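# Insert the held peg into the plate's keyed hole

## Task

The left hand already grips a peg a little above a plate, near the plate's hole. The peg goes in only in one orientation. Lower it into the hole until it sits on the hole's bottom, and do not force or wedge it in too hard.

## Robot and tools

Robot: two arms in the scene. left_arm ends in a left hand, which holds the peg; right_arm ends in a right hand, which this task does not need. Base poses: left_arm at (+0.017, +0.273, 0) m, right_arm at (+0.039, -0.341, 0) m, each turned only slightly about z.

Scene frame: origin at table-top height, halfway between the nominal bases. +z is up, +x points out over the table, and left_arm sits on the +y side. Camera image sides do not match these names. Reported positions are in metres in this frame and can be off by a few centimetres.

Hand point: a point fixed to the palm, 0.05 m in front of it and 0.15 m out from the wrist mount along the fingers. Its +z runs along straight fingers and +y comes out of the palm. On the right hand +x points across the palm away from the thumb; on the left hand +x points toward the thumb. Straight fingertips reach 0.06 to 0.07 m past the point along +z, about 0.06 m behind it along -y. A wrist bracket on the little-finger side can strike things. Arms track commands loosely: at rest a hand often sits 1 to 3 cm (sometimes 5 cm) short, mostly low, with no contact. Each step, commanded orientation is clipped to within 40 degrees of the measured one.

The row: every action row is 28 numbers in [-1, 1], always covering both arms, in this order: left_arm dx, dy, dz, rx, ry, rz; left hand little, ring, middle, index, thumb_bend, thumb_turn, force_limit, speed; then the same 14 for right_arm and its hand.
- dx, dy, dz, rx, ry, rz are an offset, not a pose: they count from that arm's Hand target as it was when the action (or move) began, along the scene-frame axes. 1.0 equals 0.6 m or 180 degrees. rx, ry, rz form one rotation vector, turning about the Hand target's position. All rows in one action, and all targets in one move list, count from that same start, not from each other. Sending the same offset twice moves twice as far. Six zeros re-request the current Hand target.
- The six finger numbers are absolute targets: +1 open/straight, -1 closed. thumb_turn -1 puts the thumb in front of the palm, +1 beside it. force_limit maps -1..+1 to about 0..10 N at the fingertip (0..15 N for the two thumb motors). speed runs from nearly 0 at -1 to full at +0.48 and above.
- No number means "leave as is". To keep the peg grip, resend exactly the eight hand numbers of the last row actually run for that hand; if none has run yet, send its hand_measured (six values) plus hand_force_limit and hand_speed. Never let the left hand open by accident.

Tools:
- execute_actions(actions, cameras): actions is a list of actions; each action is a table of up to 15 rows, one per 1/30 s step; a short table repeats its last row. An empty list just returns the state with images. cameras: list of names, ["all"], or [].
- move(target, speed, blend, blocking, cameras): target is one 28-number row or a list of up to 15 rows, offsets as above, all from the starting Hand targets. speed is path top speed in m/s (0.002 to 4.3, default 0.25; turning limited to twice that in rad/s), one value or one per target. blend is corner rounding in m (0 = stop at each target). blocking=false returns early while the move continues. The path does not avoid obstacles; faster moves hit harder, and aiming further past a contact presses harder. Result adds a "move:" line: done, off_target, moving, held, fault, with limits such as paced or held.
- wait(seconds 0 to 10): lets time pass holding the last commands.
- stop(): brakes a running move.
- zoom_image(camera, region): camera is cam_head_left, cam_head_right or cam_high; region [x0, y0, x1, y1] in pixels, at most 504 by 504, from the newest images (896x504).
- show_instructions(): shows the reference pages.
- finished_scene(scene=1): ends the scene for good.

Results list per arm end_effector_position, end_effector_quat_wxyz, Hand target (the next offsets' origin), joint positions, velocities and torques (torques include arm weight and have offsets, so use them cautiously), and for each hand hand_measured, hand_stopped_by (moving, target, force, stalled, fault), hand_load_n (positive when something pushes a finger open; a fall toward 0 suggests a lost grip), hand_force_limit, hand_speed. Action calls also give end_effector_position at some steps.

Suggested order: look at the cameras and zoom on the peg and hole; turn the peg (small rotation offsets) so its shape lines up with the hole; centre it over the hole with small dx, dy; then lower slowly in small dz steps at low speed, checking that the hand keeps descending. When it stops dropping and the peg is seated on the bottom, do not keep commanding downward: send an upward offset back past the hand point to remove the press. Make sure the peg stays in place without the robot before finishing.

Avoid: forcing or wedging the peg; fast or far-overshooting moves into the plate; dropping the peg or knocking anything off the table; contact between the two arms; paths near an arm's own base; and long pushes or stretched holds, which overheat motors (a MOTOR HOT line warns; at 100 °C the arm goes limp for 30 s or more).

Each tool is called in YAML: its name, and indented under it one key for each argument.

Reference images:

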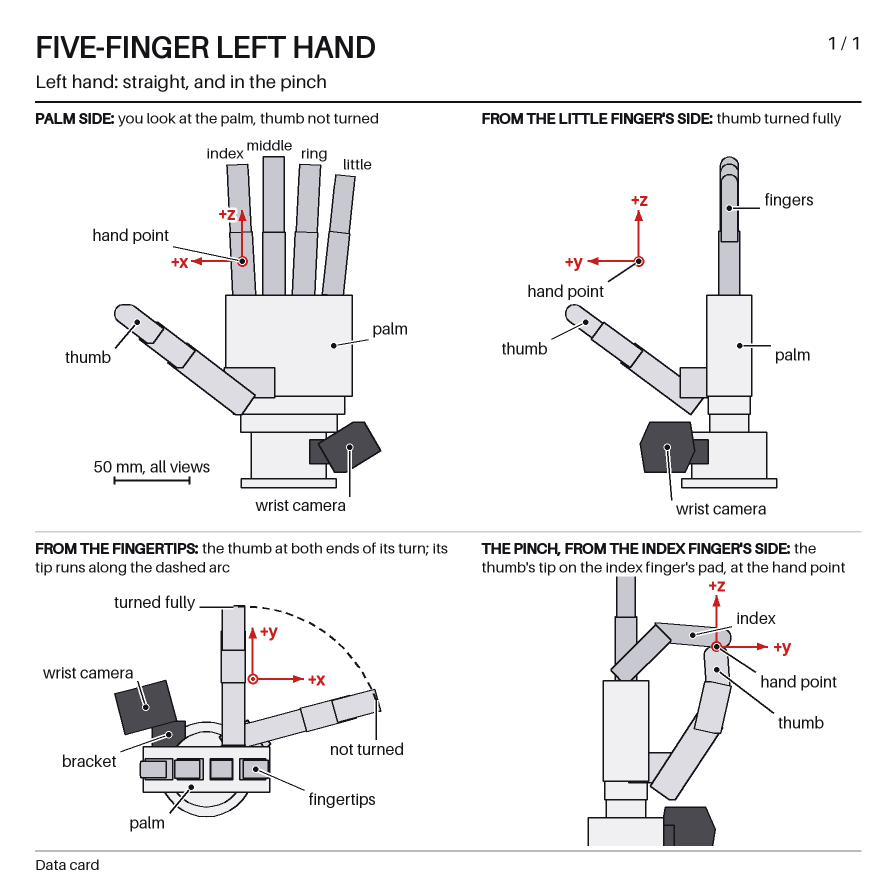

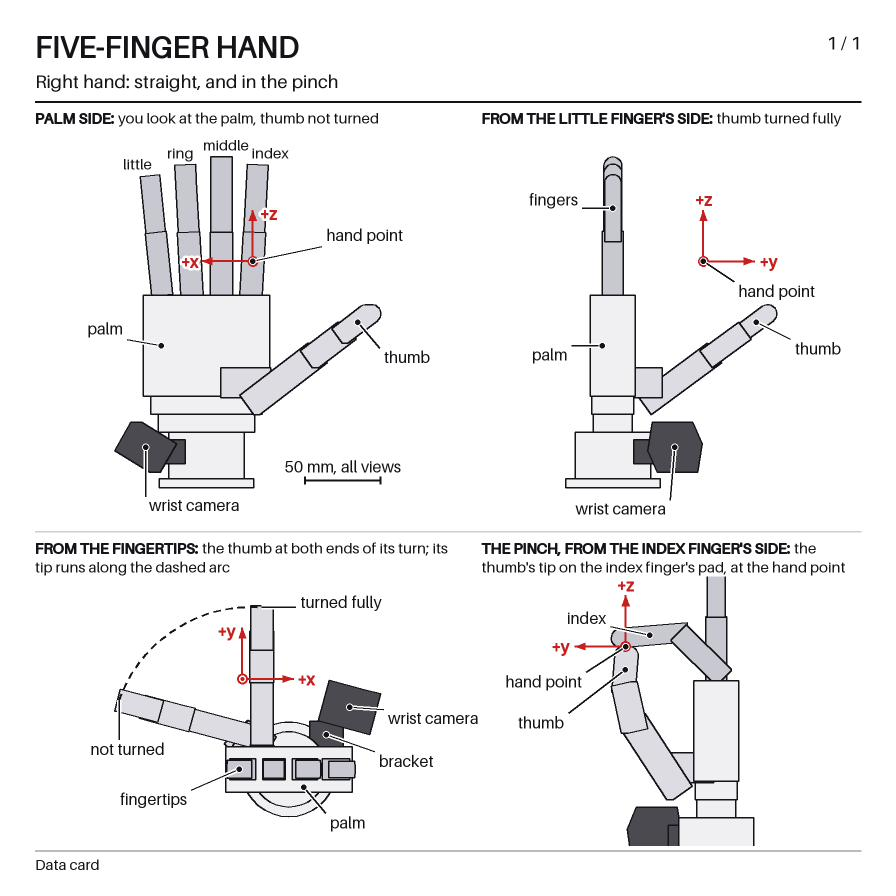

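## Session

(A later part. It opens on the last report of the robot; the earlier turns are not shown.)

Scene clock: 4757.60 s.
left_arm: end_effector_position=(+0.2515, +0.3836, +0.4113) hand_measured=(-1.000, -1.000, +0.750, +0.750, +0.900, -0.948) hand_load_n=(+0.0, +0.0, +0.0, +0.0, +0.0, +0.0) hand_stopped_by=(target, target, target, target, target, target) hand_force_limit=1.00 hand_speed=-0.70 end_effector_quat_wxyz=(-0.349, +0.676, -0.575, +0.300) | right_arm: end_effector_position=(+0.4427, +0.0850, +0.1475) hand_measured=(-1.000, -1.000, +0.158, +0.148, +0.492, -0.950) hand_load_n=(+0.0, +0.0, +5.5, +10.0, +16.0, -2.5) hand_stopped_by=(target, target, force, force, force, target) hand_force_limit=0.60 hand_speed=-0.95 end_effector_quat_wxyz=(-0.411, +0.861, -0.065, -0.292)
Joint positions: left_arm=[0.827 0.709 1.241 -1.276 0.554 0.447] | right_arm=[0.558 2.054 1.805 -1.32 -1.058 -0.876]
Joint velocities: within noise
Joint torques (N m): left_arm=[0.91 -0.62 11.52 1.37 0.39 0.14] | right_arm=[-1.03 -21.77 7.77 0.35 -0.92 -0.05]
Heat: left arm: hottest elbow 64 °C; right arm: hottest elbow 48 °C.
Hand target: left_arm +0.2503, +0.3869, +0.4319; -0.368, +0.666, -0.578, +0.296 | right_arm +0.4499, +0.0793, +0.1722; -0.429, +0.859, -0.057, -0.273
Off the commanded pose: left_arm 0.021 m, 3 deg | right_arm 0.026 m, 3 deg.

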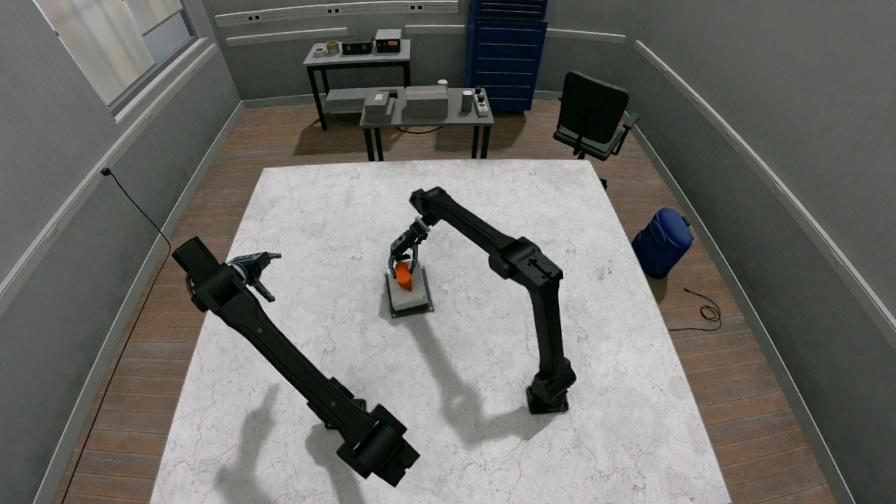

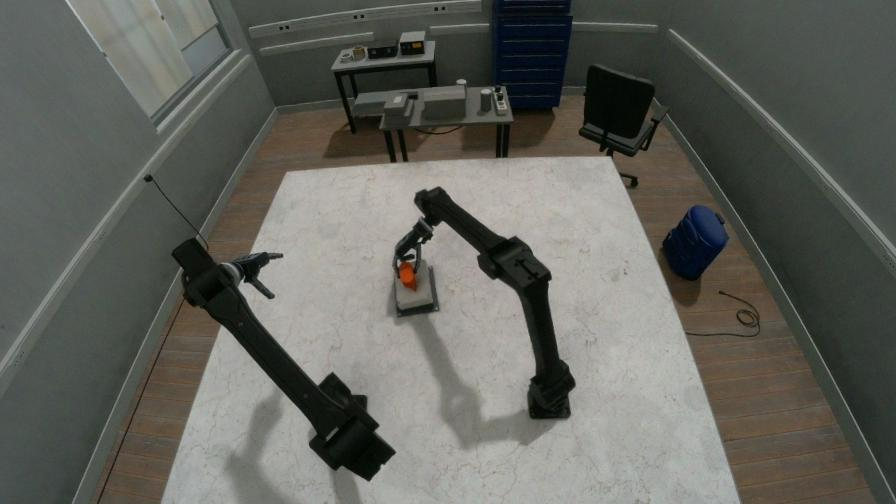

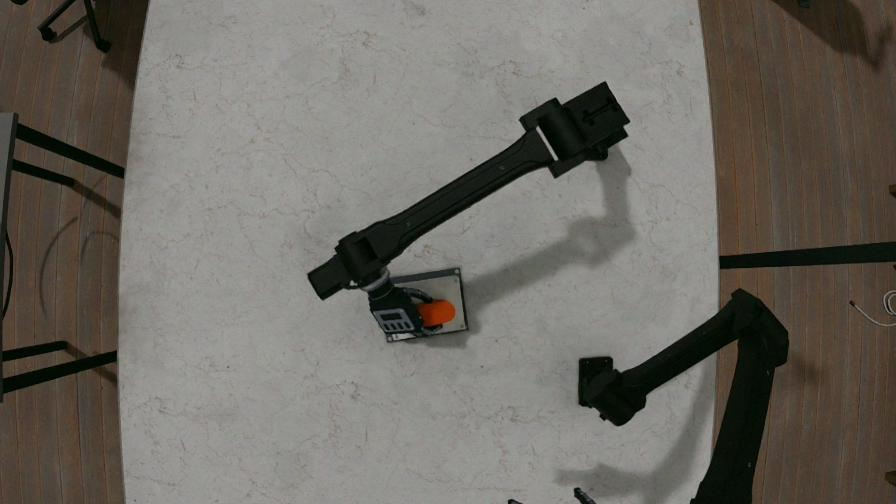

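move:
  target:
    - [0,0,0,0,0,0,-1,-1,0.75,0.75,0.9,-0.948,1.0,-0.7,0.0077,0.001,0.042,0,0,0,-1,-1,-0.05,-0.05,0.05,-0.95,0.6,-0.95]
    - [0,0,0,0,0,0,-1,-1,0.75,0.75,0.9,-0.948,1.0,-0.7,0.0077,0.001,-0.006,0,0,0,-1,-1,-0.05,-0.05,0.05,-0.95,0.6,-0.95]
  speed: 0.12
  cameras: ["all"]

zoom_image:
  camera: "cam_high"
  region: [405, 275, 475, 335]

zoom_image:
  camera: "cam_head_left"
  region: [390, 260, 425, 295]

zoom_image:
  camera: "cam_head_right"
  region: [394, 260, 429, 295]

Scene clock: 4767.73 s.
left_arm: end_effector_position=(+0.2515, +0.3836, +0.4113) hand_measured=(-1.000, -1.000, +0.750, +0.750, +0.900, -0.948) hand_load_n=(+0.0, +0.0, +0.0, +0.0, +0.0, +0.0) hand_stopped_by=(target, target, target, target, target, target) hand_force_limit=1.00 hand_speed=-0.70 end_effector_quat_wxyz=(-0.349, +0.676, -0.575, +0.300) | right_arm: end_effector_position=(+0.4423, +0.0817, +0.1477) hand_measured=(-1.000, -1.000, +0.158, +0.148, +0.492, -0.950) hand_load_n=(+0.0, +0.0, +5.0, +10.0, +16.5, -2.0) hand_stopped_by=(target, target, force, force, force, target) hand_force_limit=0.60 hand_speed=-0.95 end_effector_quat_wxyz=(-0.410, +0.861, -0.064, -0.294)
Joint positions: left_arm=[0.827 0.709 1.241 -1.276 0.554 0.447] | right_arm=[0.554 2.054 1.805 -1.336 -1.058 -0.891]
Joint torques (N m): left_arm=[0.91 -0.62 11.52 1.39 0.39 0.14] | right_arm=[-1.03 -20.66 8.76 0.76 -0.93 0.02]
Heat: left arm: hottest elbow 64 °C; right arm: hottest elbow 49 °C.
Hand target: left_arm +0.2503, +0.3869, +0.4319; -0.368, +0.666, -0.578, +0.296 | right_arm +0.4545, +0.0798, +0.1686; -0.429, +0.859, -0.057, -0.273
Off the commanded pose: left_arm 0.021 m, 3 deg | right_arm 0.024 m, 3 deg.
move: off_target (left_arm, right_arm)

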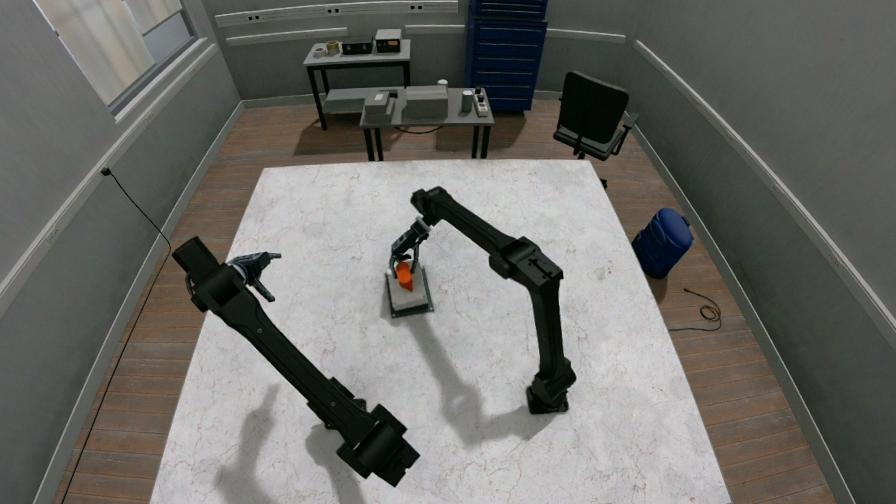

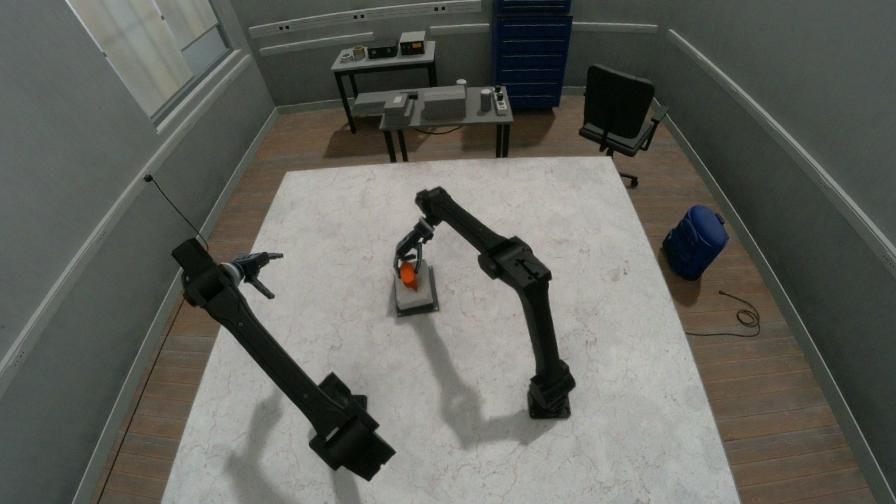

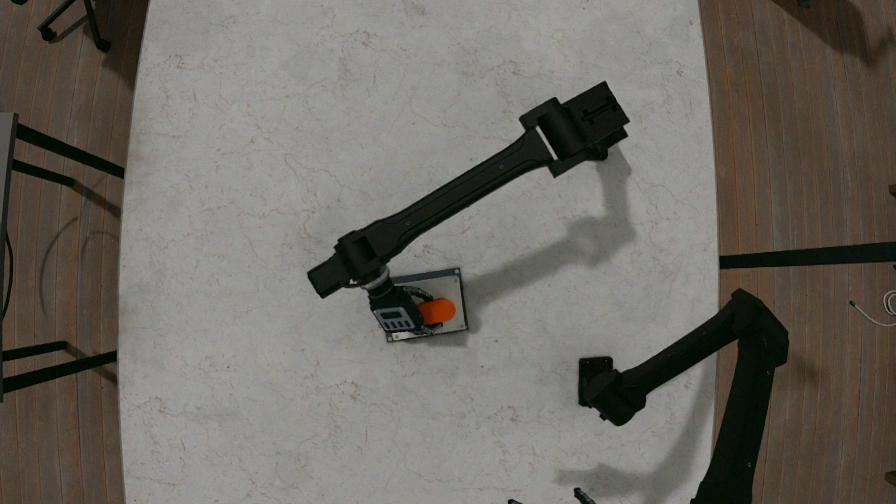

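Scaled by 7.200 from the camera's 896x504 image, which has a finer 1280x720 frame.

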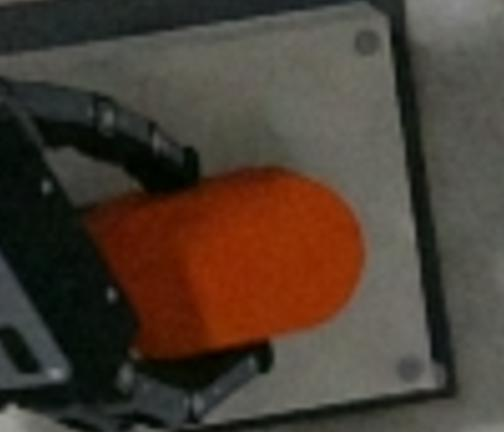

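Scaled by 14.400 from the camera's 896x504 image, which has a finer 1280x720 frame.

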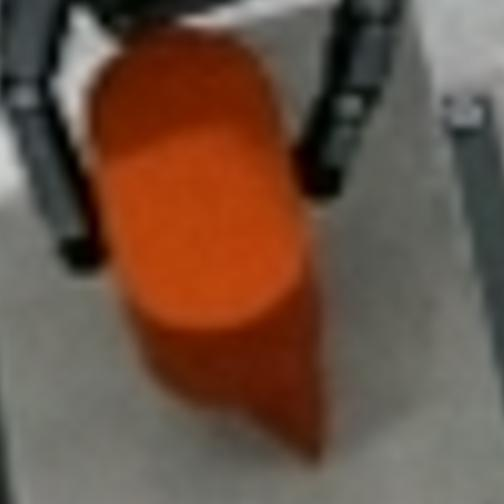

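Scaled by 14.400 from the camera's 896x504 image, which has a finer 1280x720 frame.

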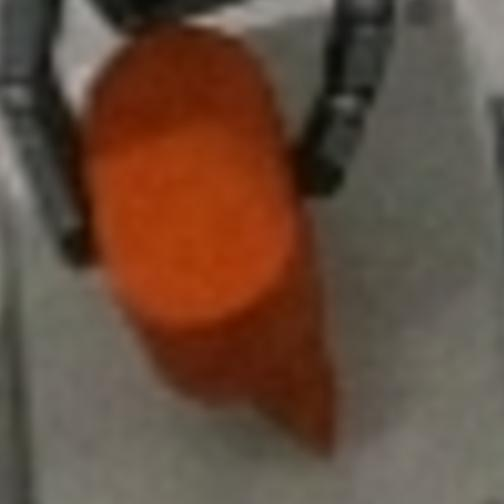

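move:
  target:
    - [0,0,0,0,0,0,-1,-1,0.75,0.75,0.9,-0.948,1.0,-0.7,0.0,0.012,0.08,0,0,0,-1,-1,-0.05,-0.05,0.05,-0.95,0.6,-0.95]
    - [0,0,0,0,0,0,-1,-1,0.75,0.75,0.9,-0.948,1.0,-0.7,0.0,0.012,0.0,0,0,0,-1,-1,-0.05,-0.05,0.05,-0.95,0.6,-0.95]
  speed: 0.12
  cameras: ["all"]

zoom_image:
  camera: "cam_high"
  region: [405, 275, 475, 335]

zoom_image:
  camera: "cam_head_left"
  region: [390, 260, 425, 295]

zoom_image:
  camera: "cam_head_right"
  region: [394, 260, 429, 295]

Scene clock: 4778.27 s.
left_arm: end_effector_position=(+0.2515, +0.3836, +0.4113) hand_measured=(-1.000, -1.000, +0.750, +0.750, +0.900, -0.948) hand_load_n=(+0.0, +0.0, +0.0, +0.0, +0.0, +0.0) hand_stopped_by=(target, target, target, target, target, target) hand_force_limit=1.00 hand_speed=-0.70 end_effector_quat_wxyz=(-0.349, +0.676, -0.575, +0.300) | right_arm: end_effector_position=(+0.4499, +0.0863, +0.1555) hand_measured=(-1.000, -1.000, +0.158, +0.148, +0.492, -0.950) hand_load_n=(+0.0, +0.0, +5.5, +9.5, +16.5, -2.5) hand_stopped_by=(target, target, force, force, force, target) hand_force_limit=0.60 hand_speed=-0.95 end_effector_quat_wxyz=(-0.420, +0.862, -0.054, -0.280)
Joint positions: left_arm=[0.827 0.709 1.241 -1.276 0.554 0.447] | right_arm=[0.554 2.049 1.825 -1.319 -1.058 -0.89]
Joint torques (N m): left_arm=[0.91 -0.56 11.52 1.39 0.39 0.14] | right_arm=[-0.32 -19.72 8.31 0.55 -0.93 0.2]
Heat: left arm: hottest elbow 64 °C; right arm: hottest elbow 49 °C.
Hand target: left_arm +0.2503, +0.3869, +0.4319; -0.368, +0.666, -0.578, +0.296 | right_arm +0.4544, +0.0870, +0.1686; -0.429, +0.859, -0.057, -0.273
Off the commanded pose: left_arm 0.021 m, 3 deg | right_arm 0.014 m, 1 deg.
move: off_target (left_arm, right_arm)

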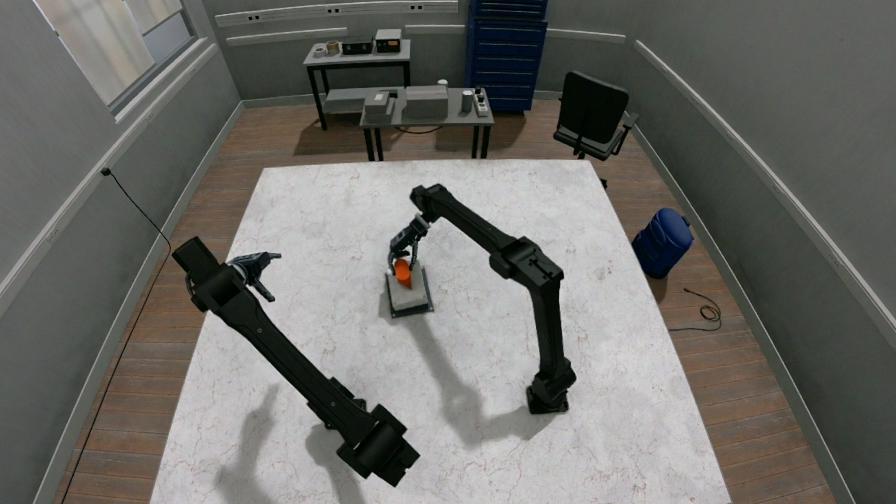

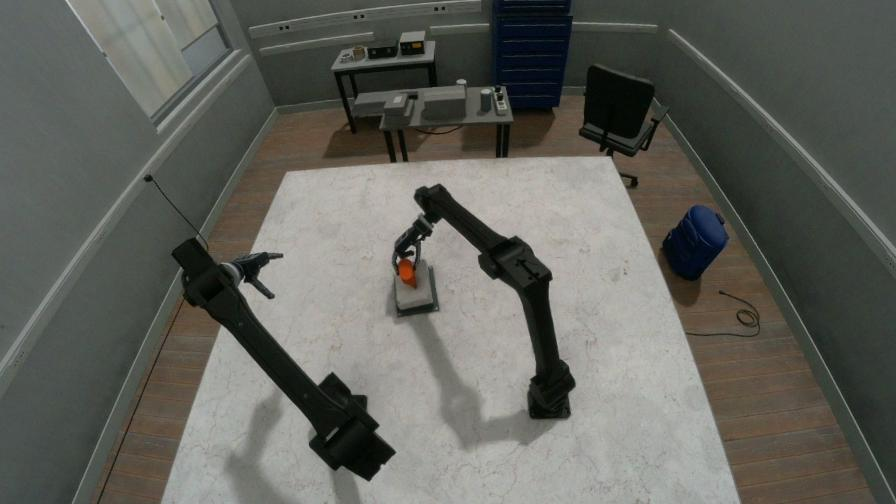

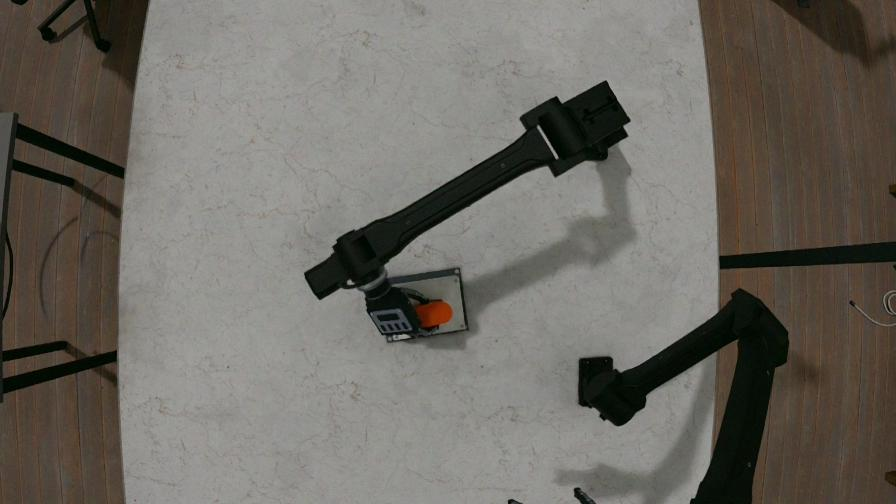

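Scaled by 7.200 from the camera's 896x504 image, which has a finer 1280x720 frame.

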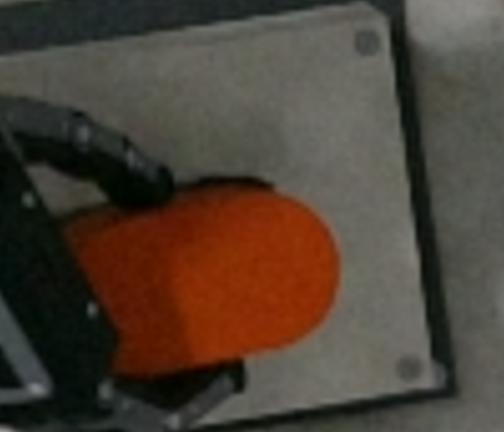

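Scaled by 14.400 from the camera's 896x504 image, which has a finer 1280x720 frame.

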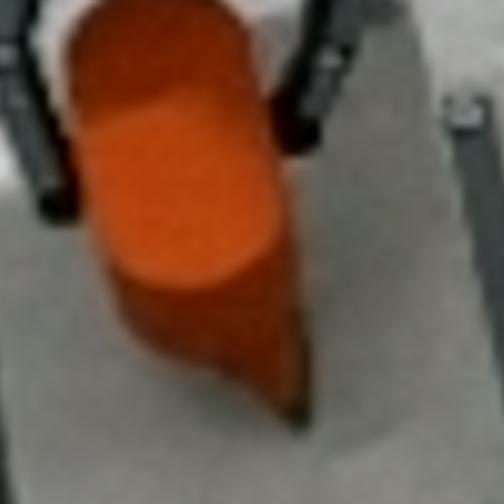

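Scaled by 14.400 from the camera's 896x504 image, which has a finer 1280x720 frame.

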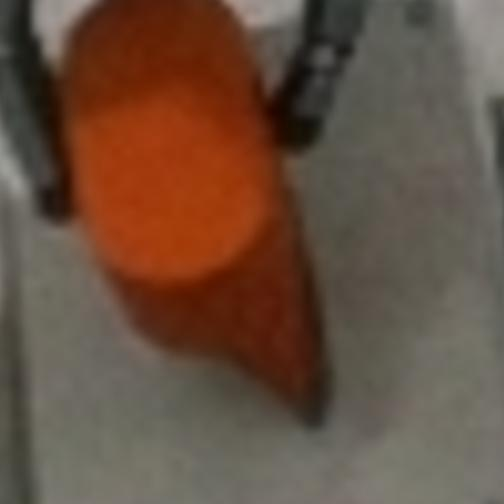

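move:
  target: [0,0,0,0,0,0,-1,-1,0.75,0.75,0.9,-0.948,1.0,-0.7,0.0,-0.001,-0.012,0,0,0,-1,-1,-0.05,-0.05,0.05,-0.95,0.6,-0.95]
  speed: 0.1
  cameras: ["all"]

zoom_image:
  camera: "cam_high"
  region: [405, 275, 475, 335]

zoom_image:
  camera: "cam_head_left"
  region: [390, 260, 425, 295]

zoom_image:
  camera: "cam_head_right"
  region: [394, 260, 429, 295]

Scene clock: 4785.40 s.
left_arm: end_effector_position=(+0.2515, +0.3836, +0.4113) hand_measured=(-1.000, -1.000, +0.750, +0.750, +0.900, -0.948) hand_load_n=(+0.0, +0.0, +0.0, +0.0, +0.0, +0.0) hand_stopped_by=(target, target, target, target, target, target) hand_force_limit=1.00 hand_speed=-0.70 end_effector_quat_wxyz=(-0.349, +0.676, -0.575, +0.300) | right_arm: end_effector_position=(+0.4495, +0.0860, +0.1508) hand_measured=(-1.000, -1.000, +0.158, +0.148, +0.492, -0.950) hand_load_n=(+0.0, +0.0, +5.0, +9.5, +16.5, -2.5) hand_stopped_by=(target, target, force, force, force, target) hand_force_limit=0.60 hand_speed=-0.95 end_effector_quat_wxyz=(-0.421, +0.862, -0.053, -0.279)
Joint positions: left_arm=[0.827 0.709 1.241 -1.276 0.554 0.447] | right_arm=[0.554 2.049 1.813 -1.304 -1.058 -0.89]
Joint torques (N m): left_arm=[0.91 -0.56 11.52 1.37 0.39 0.14] | right_arm=[-0.32 -19.37 8.24 0.61 -0.93 0.18]
Heat: left arm: hottest elbow 64 °C; right arm: hottest elbow 48 °C.
Hand target: left_arm +0.2503, +0.3869, +0.4319; -0.368, +0.666, -0.578, +0.296 | right_arm +0.4545, +0.0864, +0.1615; -0.429, +0.859, -0.057, -0.273
Off the commanded pose: left_arm 0.021 m, 3 deg | right_arm 0.012 m, 1 deg.
move: off_target (left_arm, right_arm)

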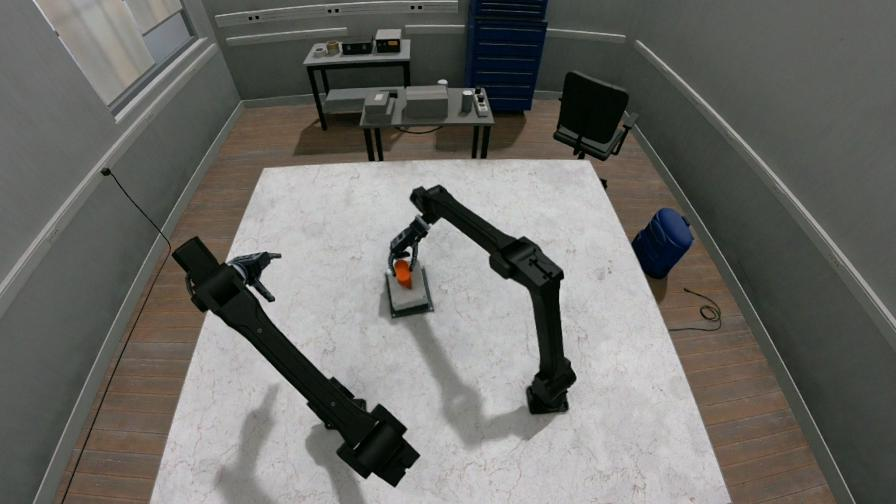

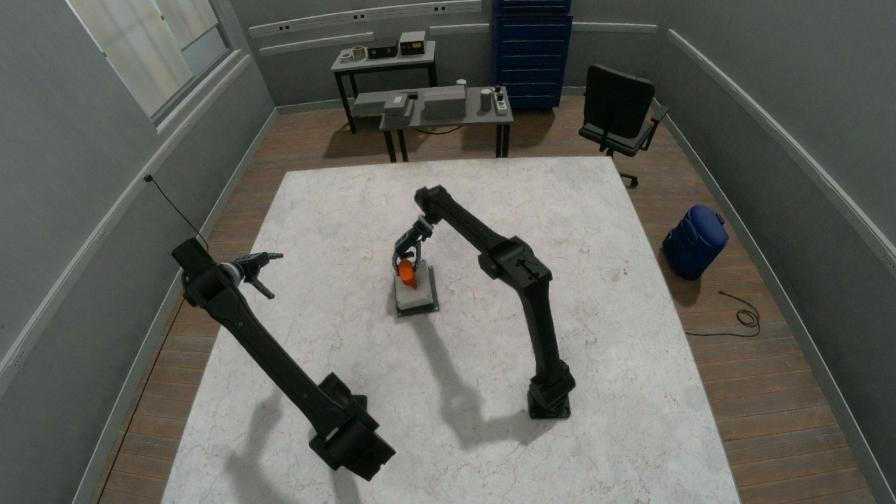

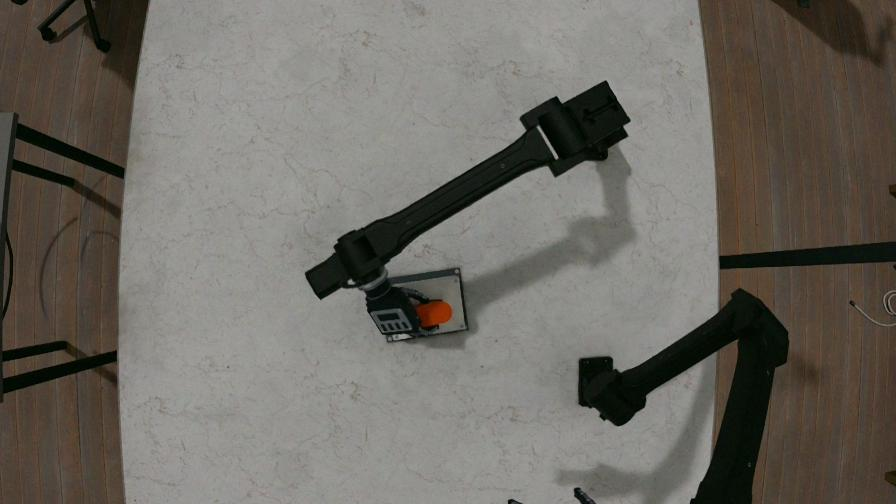

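Scaled by 7.200 from the camera's 896x504 image, which has a finer 1280x720 frame.

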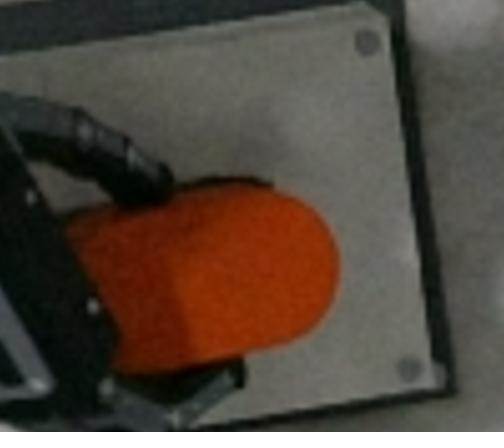

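Scaled by 14.400 from the camera's 896x504 image, which has a finer 1280x720 frame.

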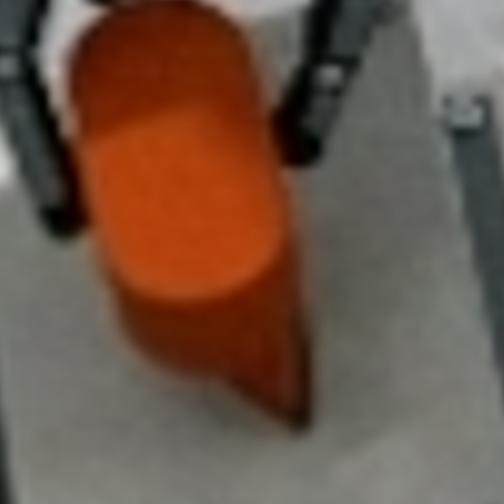

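Scaled by 14.400 from the camera's 896x504 image, which has a finer 1280x720 frame.

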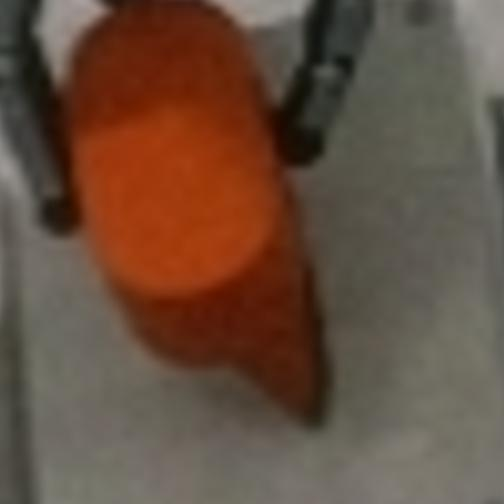

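move:
  target: [0,0,0,0,0,0,-1,-1,0.75,0.75,0.9,-0.948,1.0,-0.7,0.0,-0.001,-0.009,0,0,0,-1,-1,-0.05,-0.05,0.05,-0.95,0.6,-0.95]
  speed: 0.1
  cameras: ["all"]

zoom_image:
  camera: "cam_high"
  region: [405, 275, 475, 335]

zoom_image:
  camera: "cam_head_left"
  region: [390, 260, 425, 295]

zoom_image:
  camera: "cam_head_right"
  region: [394, 260, 429, 295]

Scene clock: 4789.33 s.
left_arm: end_effector_position=(+0.2515, +0.3836, +0.4113) hand_measured=(-1.000, -1.000, +0.750, +0.750, +0.900, -0.948) hand_load_n=(+0.0, +0.0, +0.0, +0.0, +0.0, +0.0) hand_stopped_by=(target, target, target, target, target, target) hand_force_limit=1.00 hand_speed=-0.70 end_effector_quat_wxyz=(-0.349, +0.676, -0.575, +0.300) | right_arm: end_effector_position=(+0.4493, +0.0859, +0.1477) hand_measured=(-1.000, -1.000, +0.158, +0.148, +0.492, -0.950) hand_load_n=(+0.0, +0.0, +5.0, +10.0, +16.5, -2.5) hand_stopped_by=(target, target, force, force, force, target) hand_force_limit=0.60 hand_speed=-0.95 end_effector_quat_wxyz=(-0.422, +0.862, -0.052, -0.278)
Joint positions: left_arm=[0.827 0.709 1.241 -1.276 0.554 0.447] | right_arm=[0.554 2.049 1.805 -1.293 -1.058 -0.89]
Joint torques (N m): left_arm=[0.91 -0.62 11.52 1.39 0.39 0.14] | right_arm=[-0.38 -19.08 8.12 0.64 -0.93 0.17]
Heat: left arm: hottest elbow 65 °C; right arm: hottest elbow 48 °C.
Hand target: left_arm +0.2503, +0.3869, +0.4319; -0.368, +0.666, -0.578, +0.296 | right_arm +0.4545, +0.0858, +0.1561; -0.429, +0.859, -0.057, -0.273
Off the commanded pose: left_arm 0.021 m, 3 deg | right_arm 0.010 m, 1 deg.
move: off_target (left_arm)

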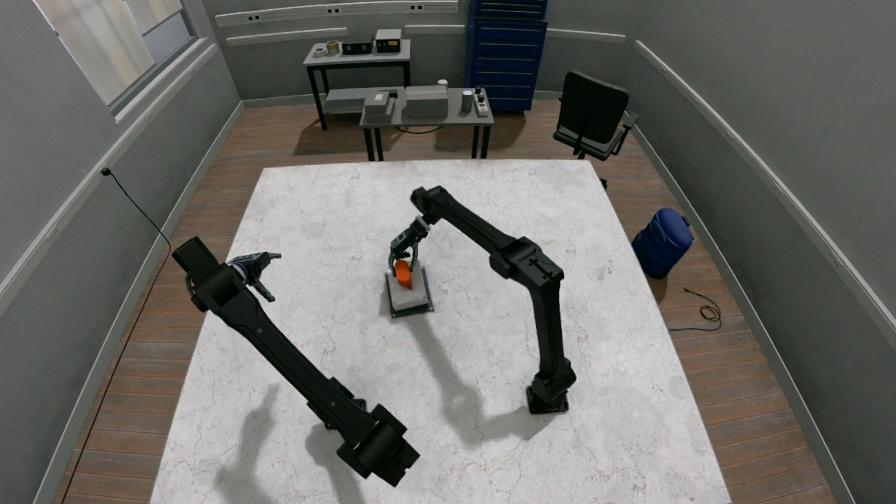

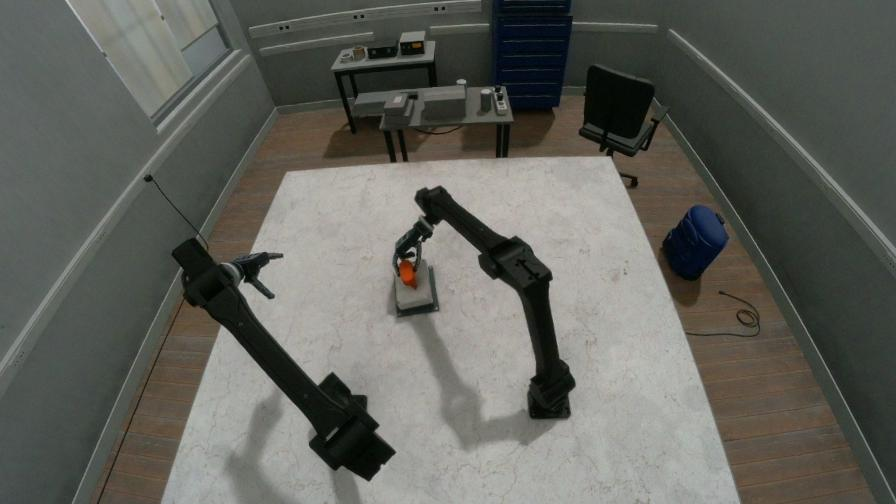

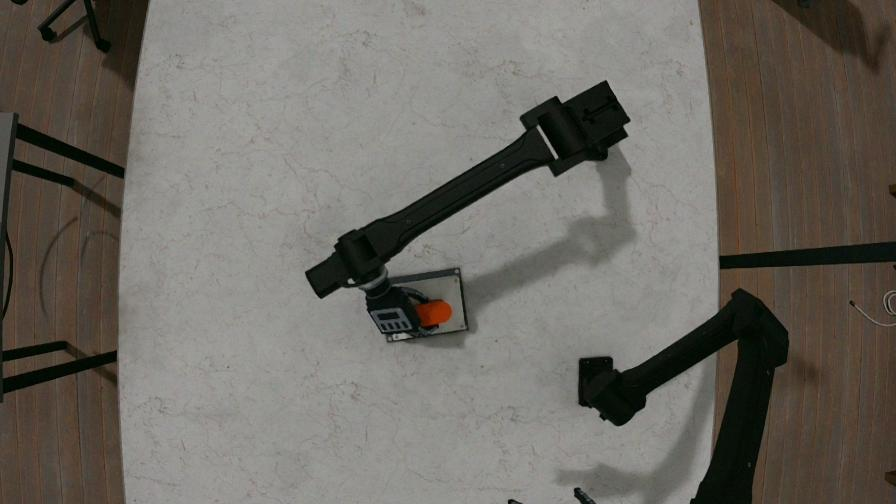

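Scaled by 7.200 from the camera's 896x504 image, which has a finer 1280x720 frame.

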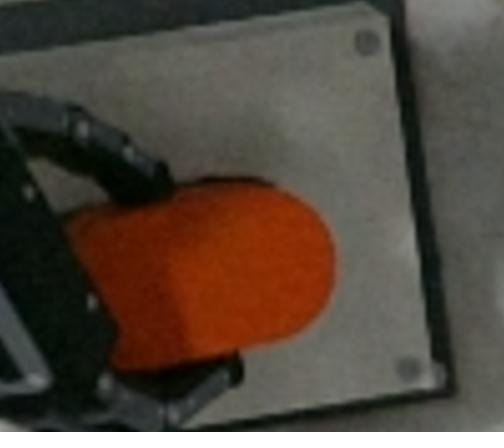

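Scaled by 14.400 from the camera's 896x504 image, which has a finer 1280x720 frame.

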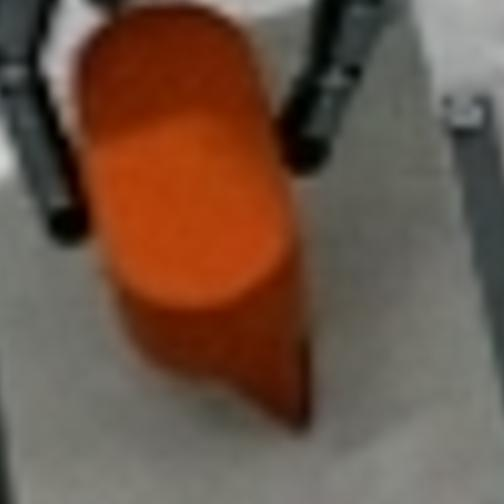

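Scaled by 14.400 from the camera's 896x504 image, which has a finer 1280x720 frame.

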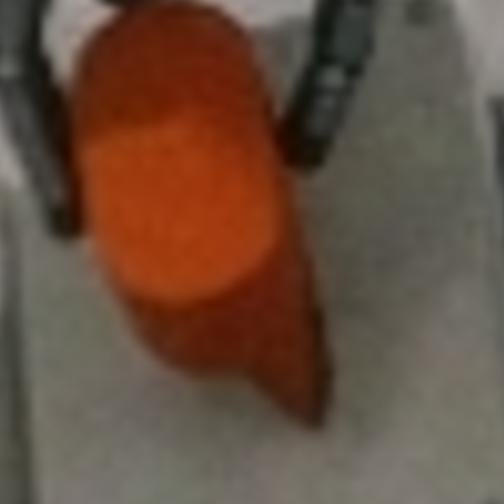

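move:
  target: [0,0,0,0,0,0,-1,-1,0.75,0.75,0.9,-0.948,1.0,-0.7,0.001,-0.002,-0.009,0,0,0,-1,-1,-0.05,-0.05,0.05,-0.95,0.6,-0.95]
  speed: 0.1
  cameras: ["all"]

zoom_image:
  camera: "cam_high"
  region: [405, 275, 475, 335]

zoom_image:
  camera: "cam_head_left"
  region: [390, 260, 425, 295]

zoom_image:
  camera: "cam_head_right"
  region: [394, 260, 429, 295]

Scene clock: 4795.60 s.
left_arm: end_effector_position=(+0.2515, +0.3836, +0.4113) hand_measured=(-1.000, -1.000, +0.750, +0.750, +0.900, -0.948) hand_load_n=(+0.0, +0.0, +0.0, +0.0, +0.0, +0.0) hand_stopped_by=(target, target, target, target, target, target) hand_force_limit=1.00 hand_speed=-0.70 end_effector_quat_wxyz=(-0.349, +0.676, -0.575, +0.300) | right_arm: end_effector_position=(+0.4490, +0.0857, +0.1451) hand_measured=(-1.000, -1.000, +0.158, +0.148, +0.492, -0.950) hand_load_n=(+0.0, +0.0, +5.0, +9.5, +16.5, -2.0) hand_stopped_by=(target, target, force, force, force, target) hand_force_limit=0.60 hand_speed=-0.95 end_effector_quat_wxyz=(-0.422, +0.862, -0.052, -0.277)
Joint positions: left_arm=[0.827 0.709 1.241 -1.276 0.554 0.447] | right_arm=[0.554 2.049 1.798 -1.285 -1.058 -0.89]
Joint torques (N m): left_arm=[0.91 -0.62 11.52 1.37 0.39 0.14] | right_arm=[-0.56 -18.73 8.05 0.7 -0.93 0.13]
Heat: left arm: hottest elbow 65 °C; right arm: hottest elbow 48 °C.
Hand target: left_arm +0.2503, +0.3869, +0.4319; -0.368, +0.666, -0.578, +0.296 | right_arm +0.4551, +0.0847, +0.1507; -0.429, +0.859, -0.057, -0.273
Off the commanded pose: left_arm 0.021 m, 3 deg | right_arm 0.008 m, 1 deg.
move: off_target (left_arm)

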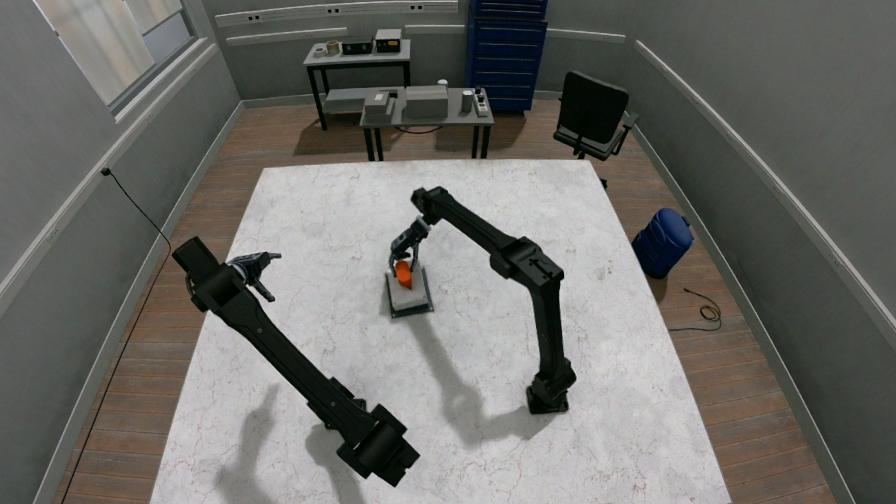

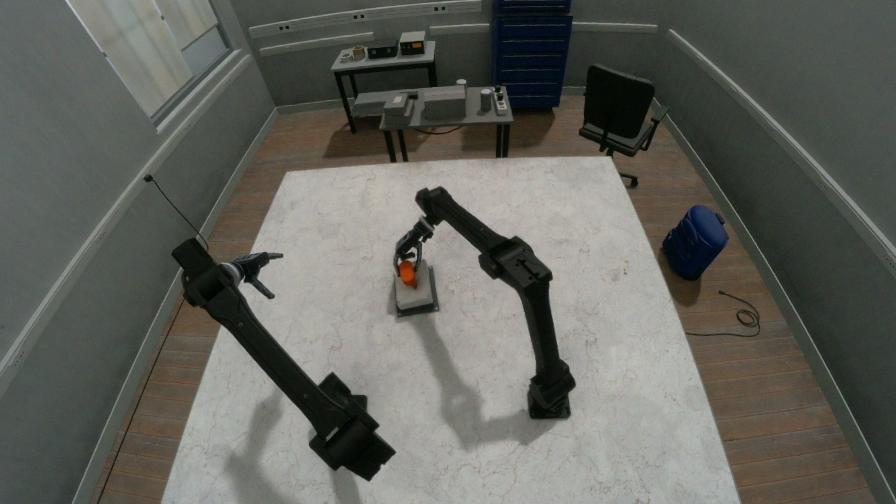

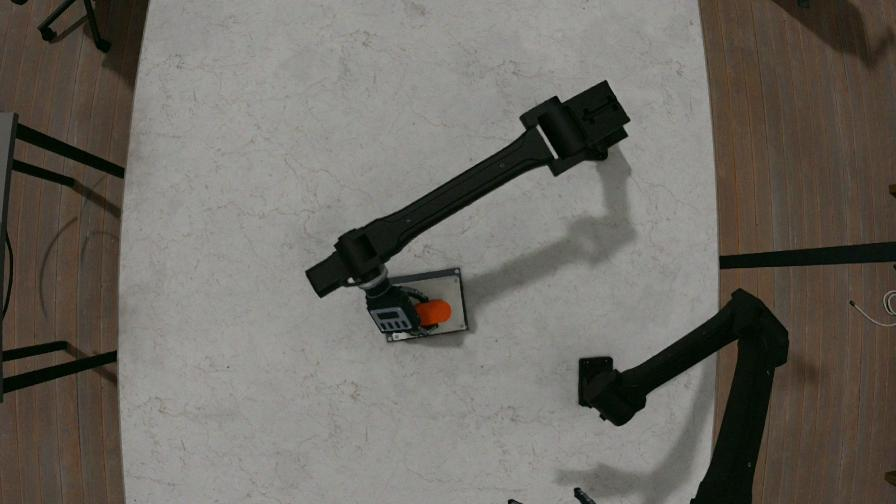

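Scaled by 7.200 from the camera's 896x504 image, which has a finer 1280x720 frame.

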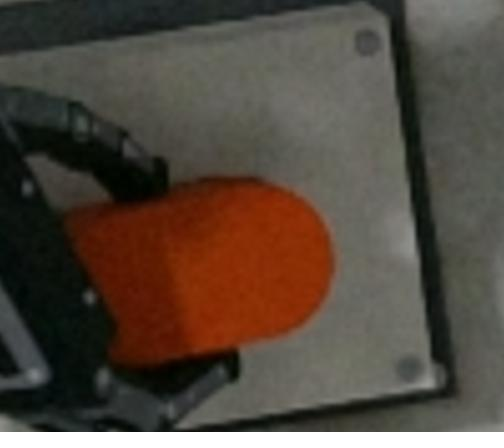

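Scaled by 14.400 from the camera's 896x504 image, which has a finer 1280x720 frame.

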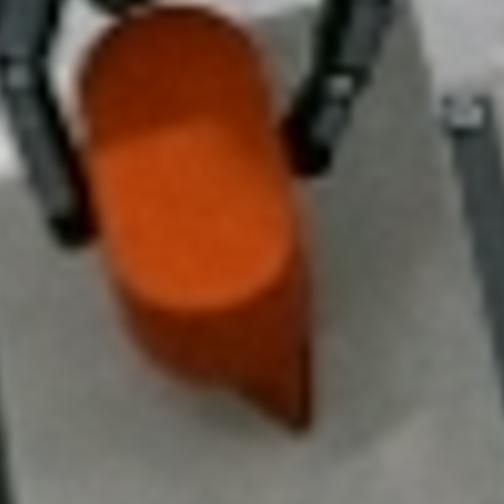

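Scaled by 14.400 from the camera's 896x504 image, which has a finer 1280x720 frame.

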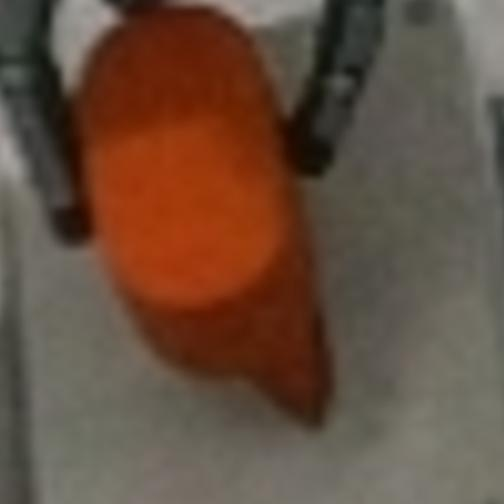

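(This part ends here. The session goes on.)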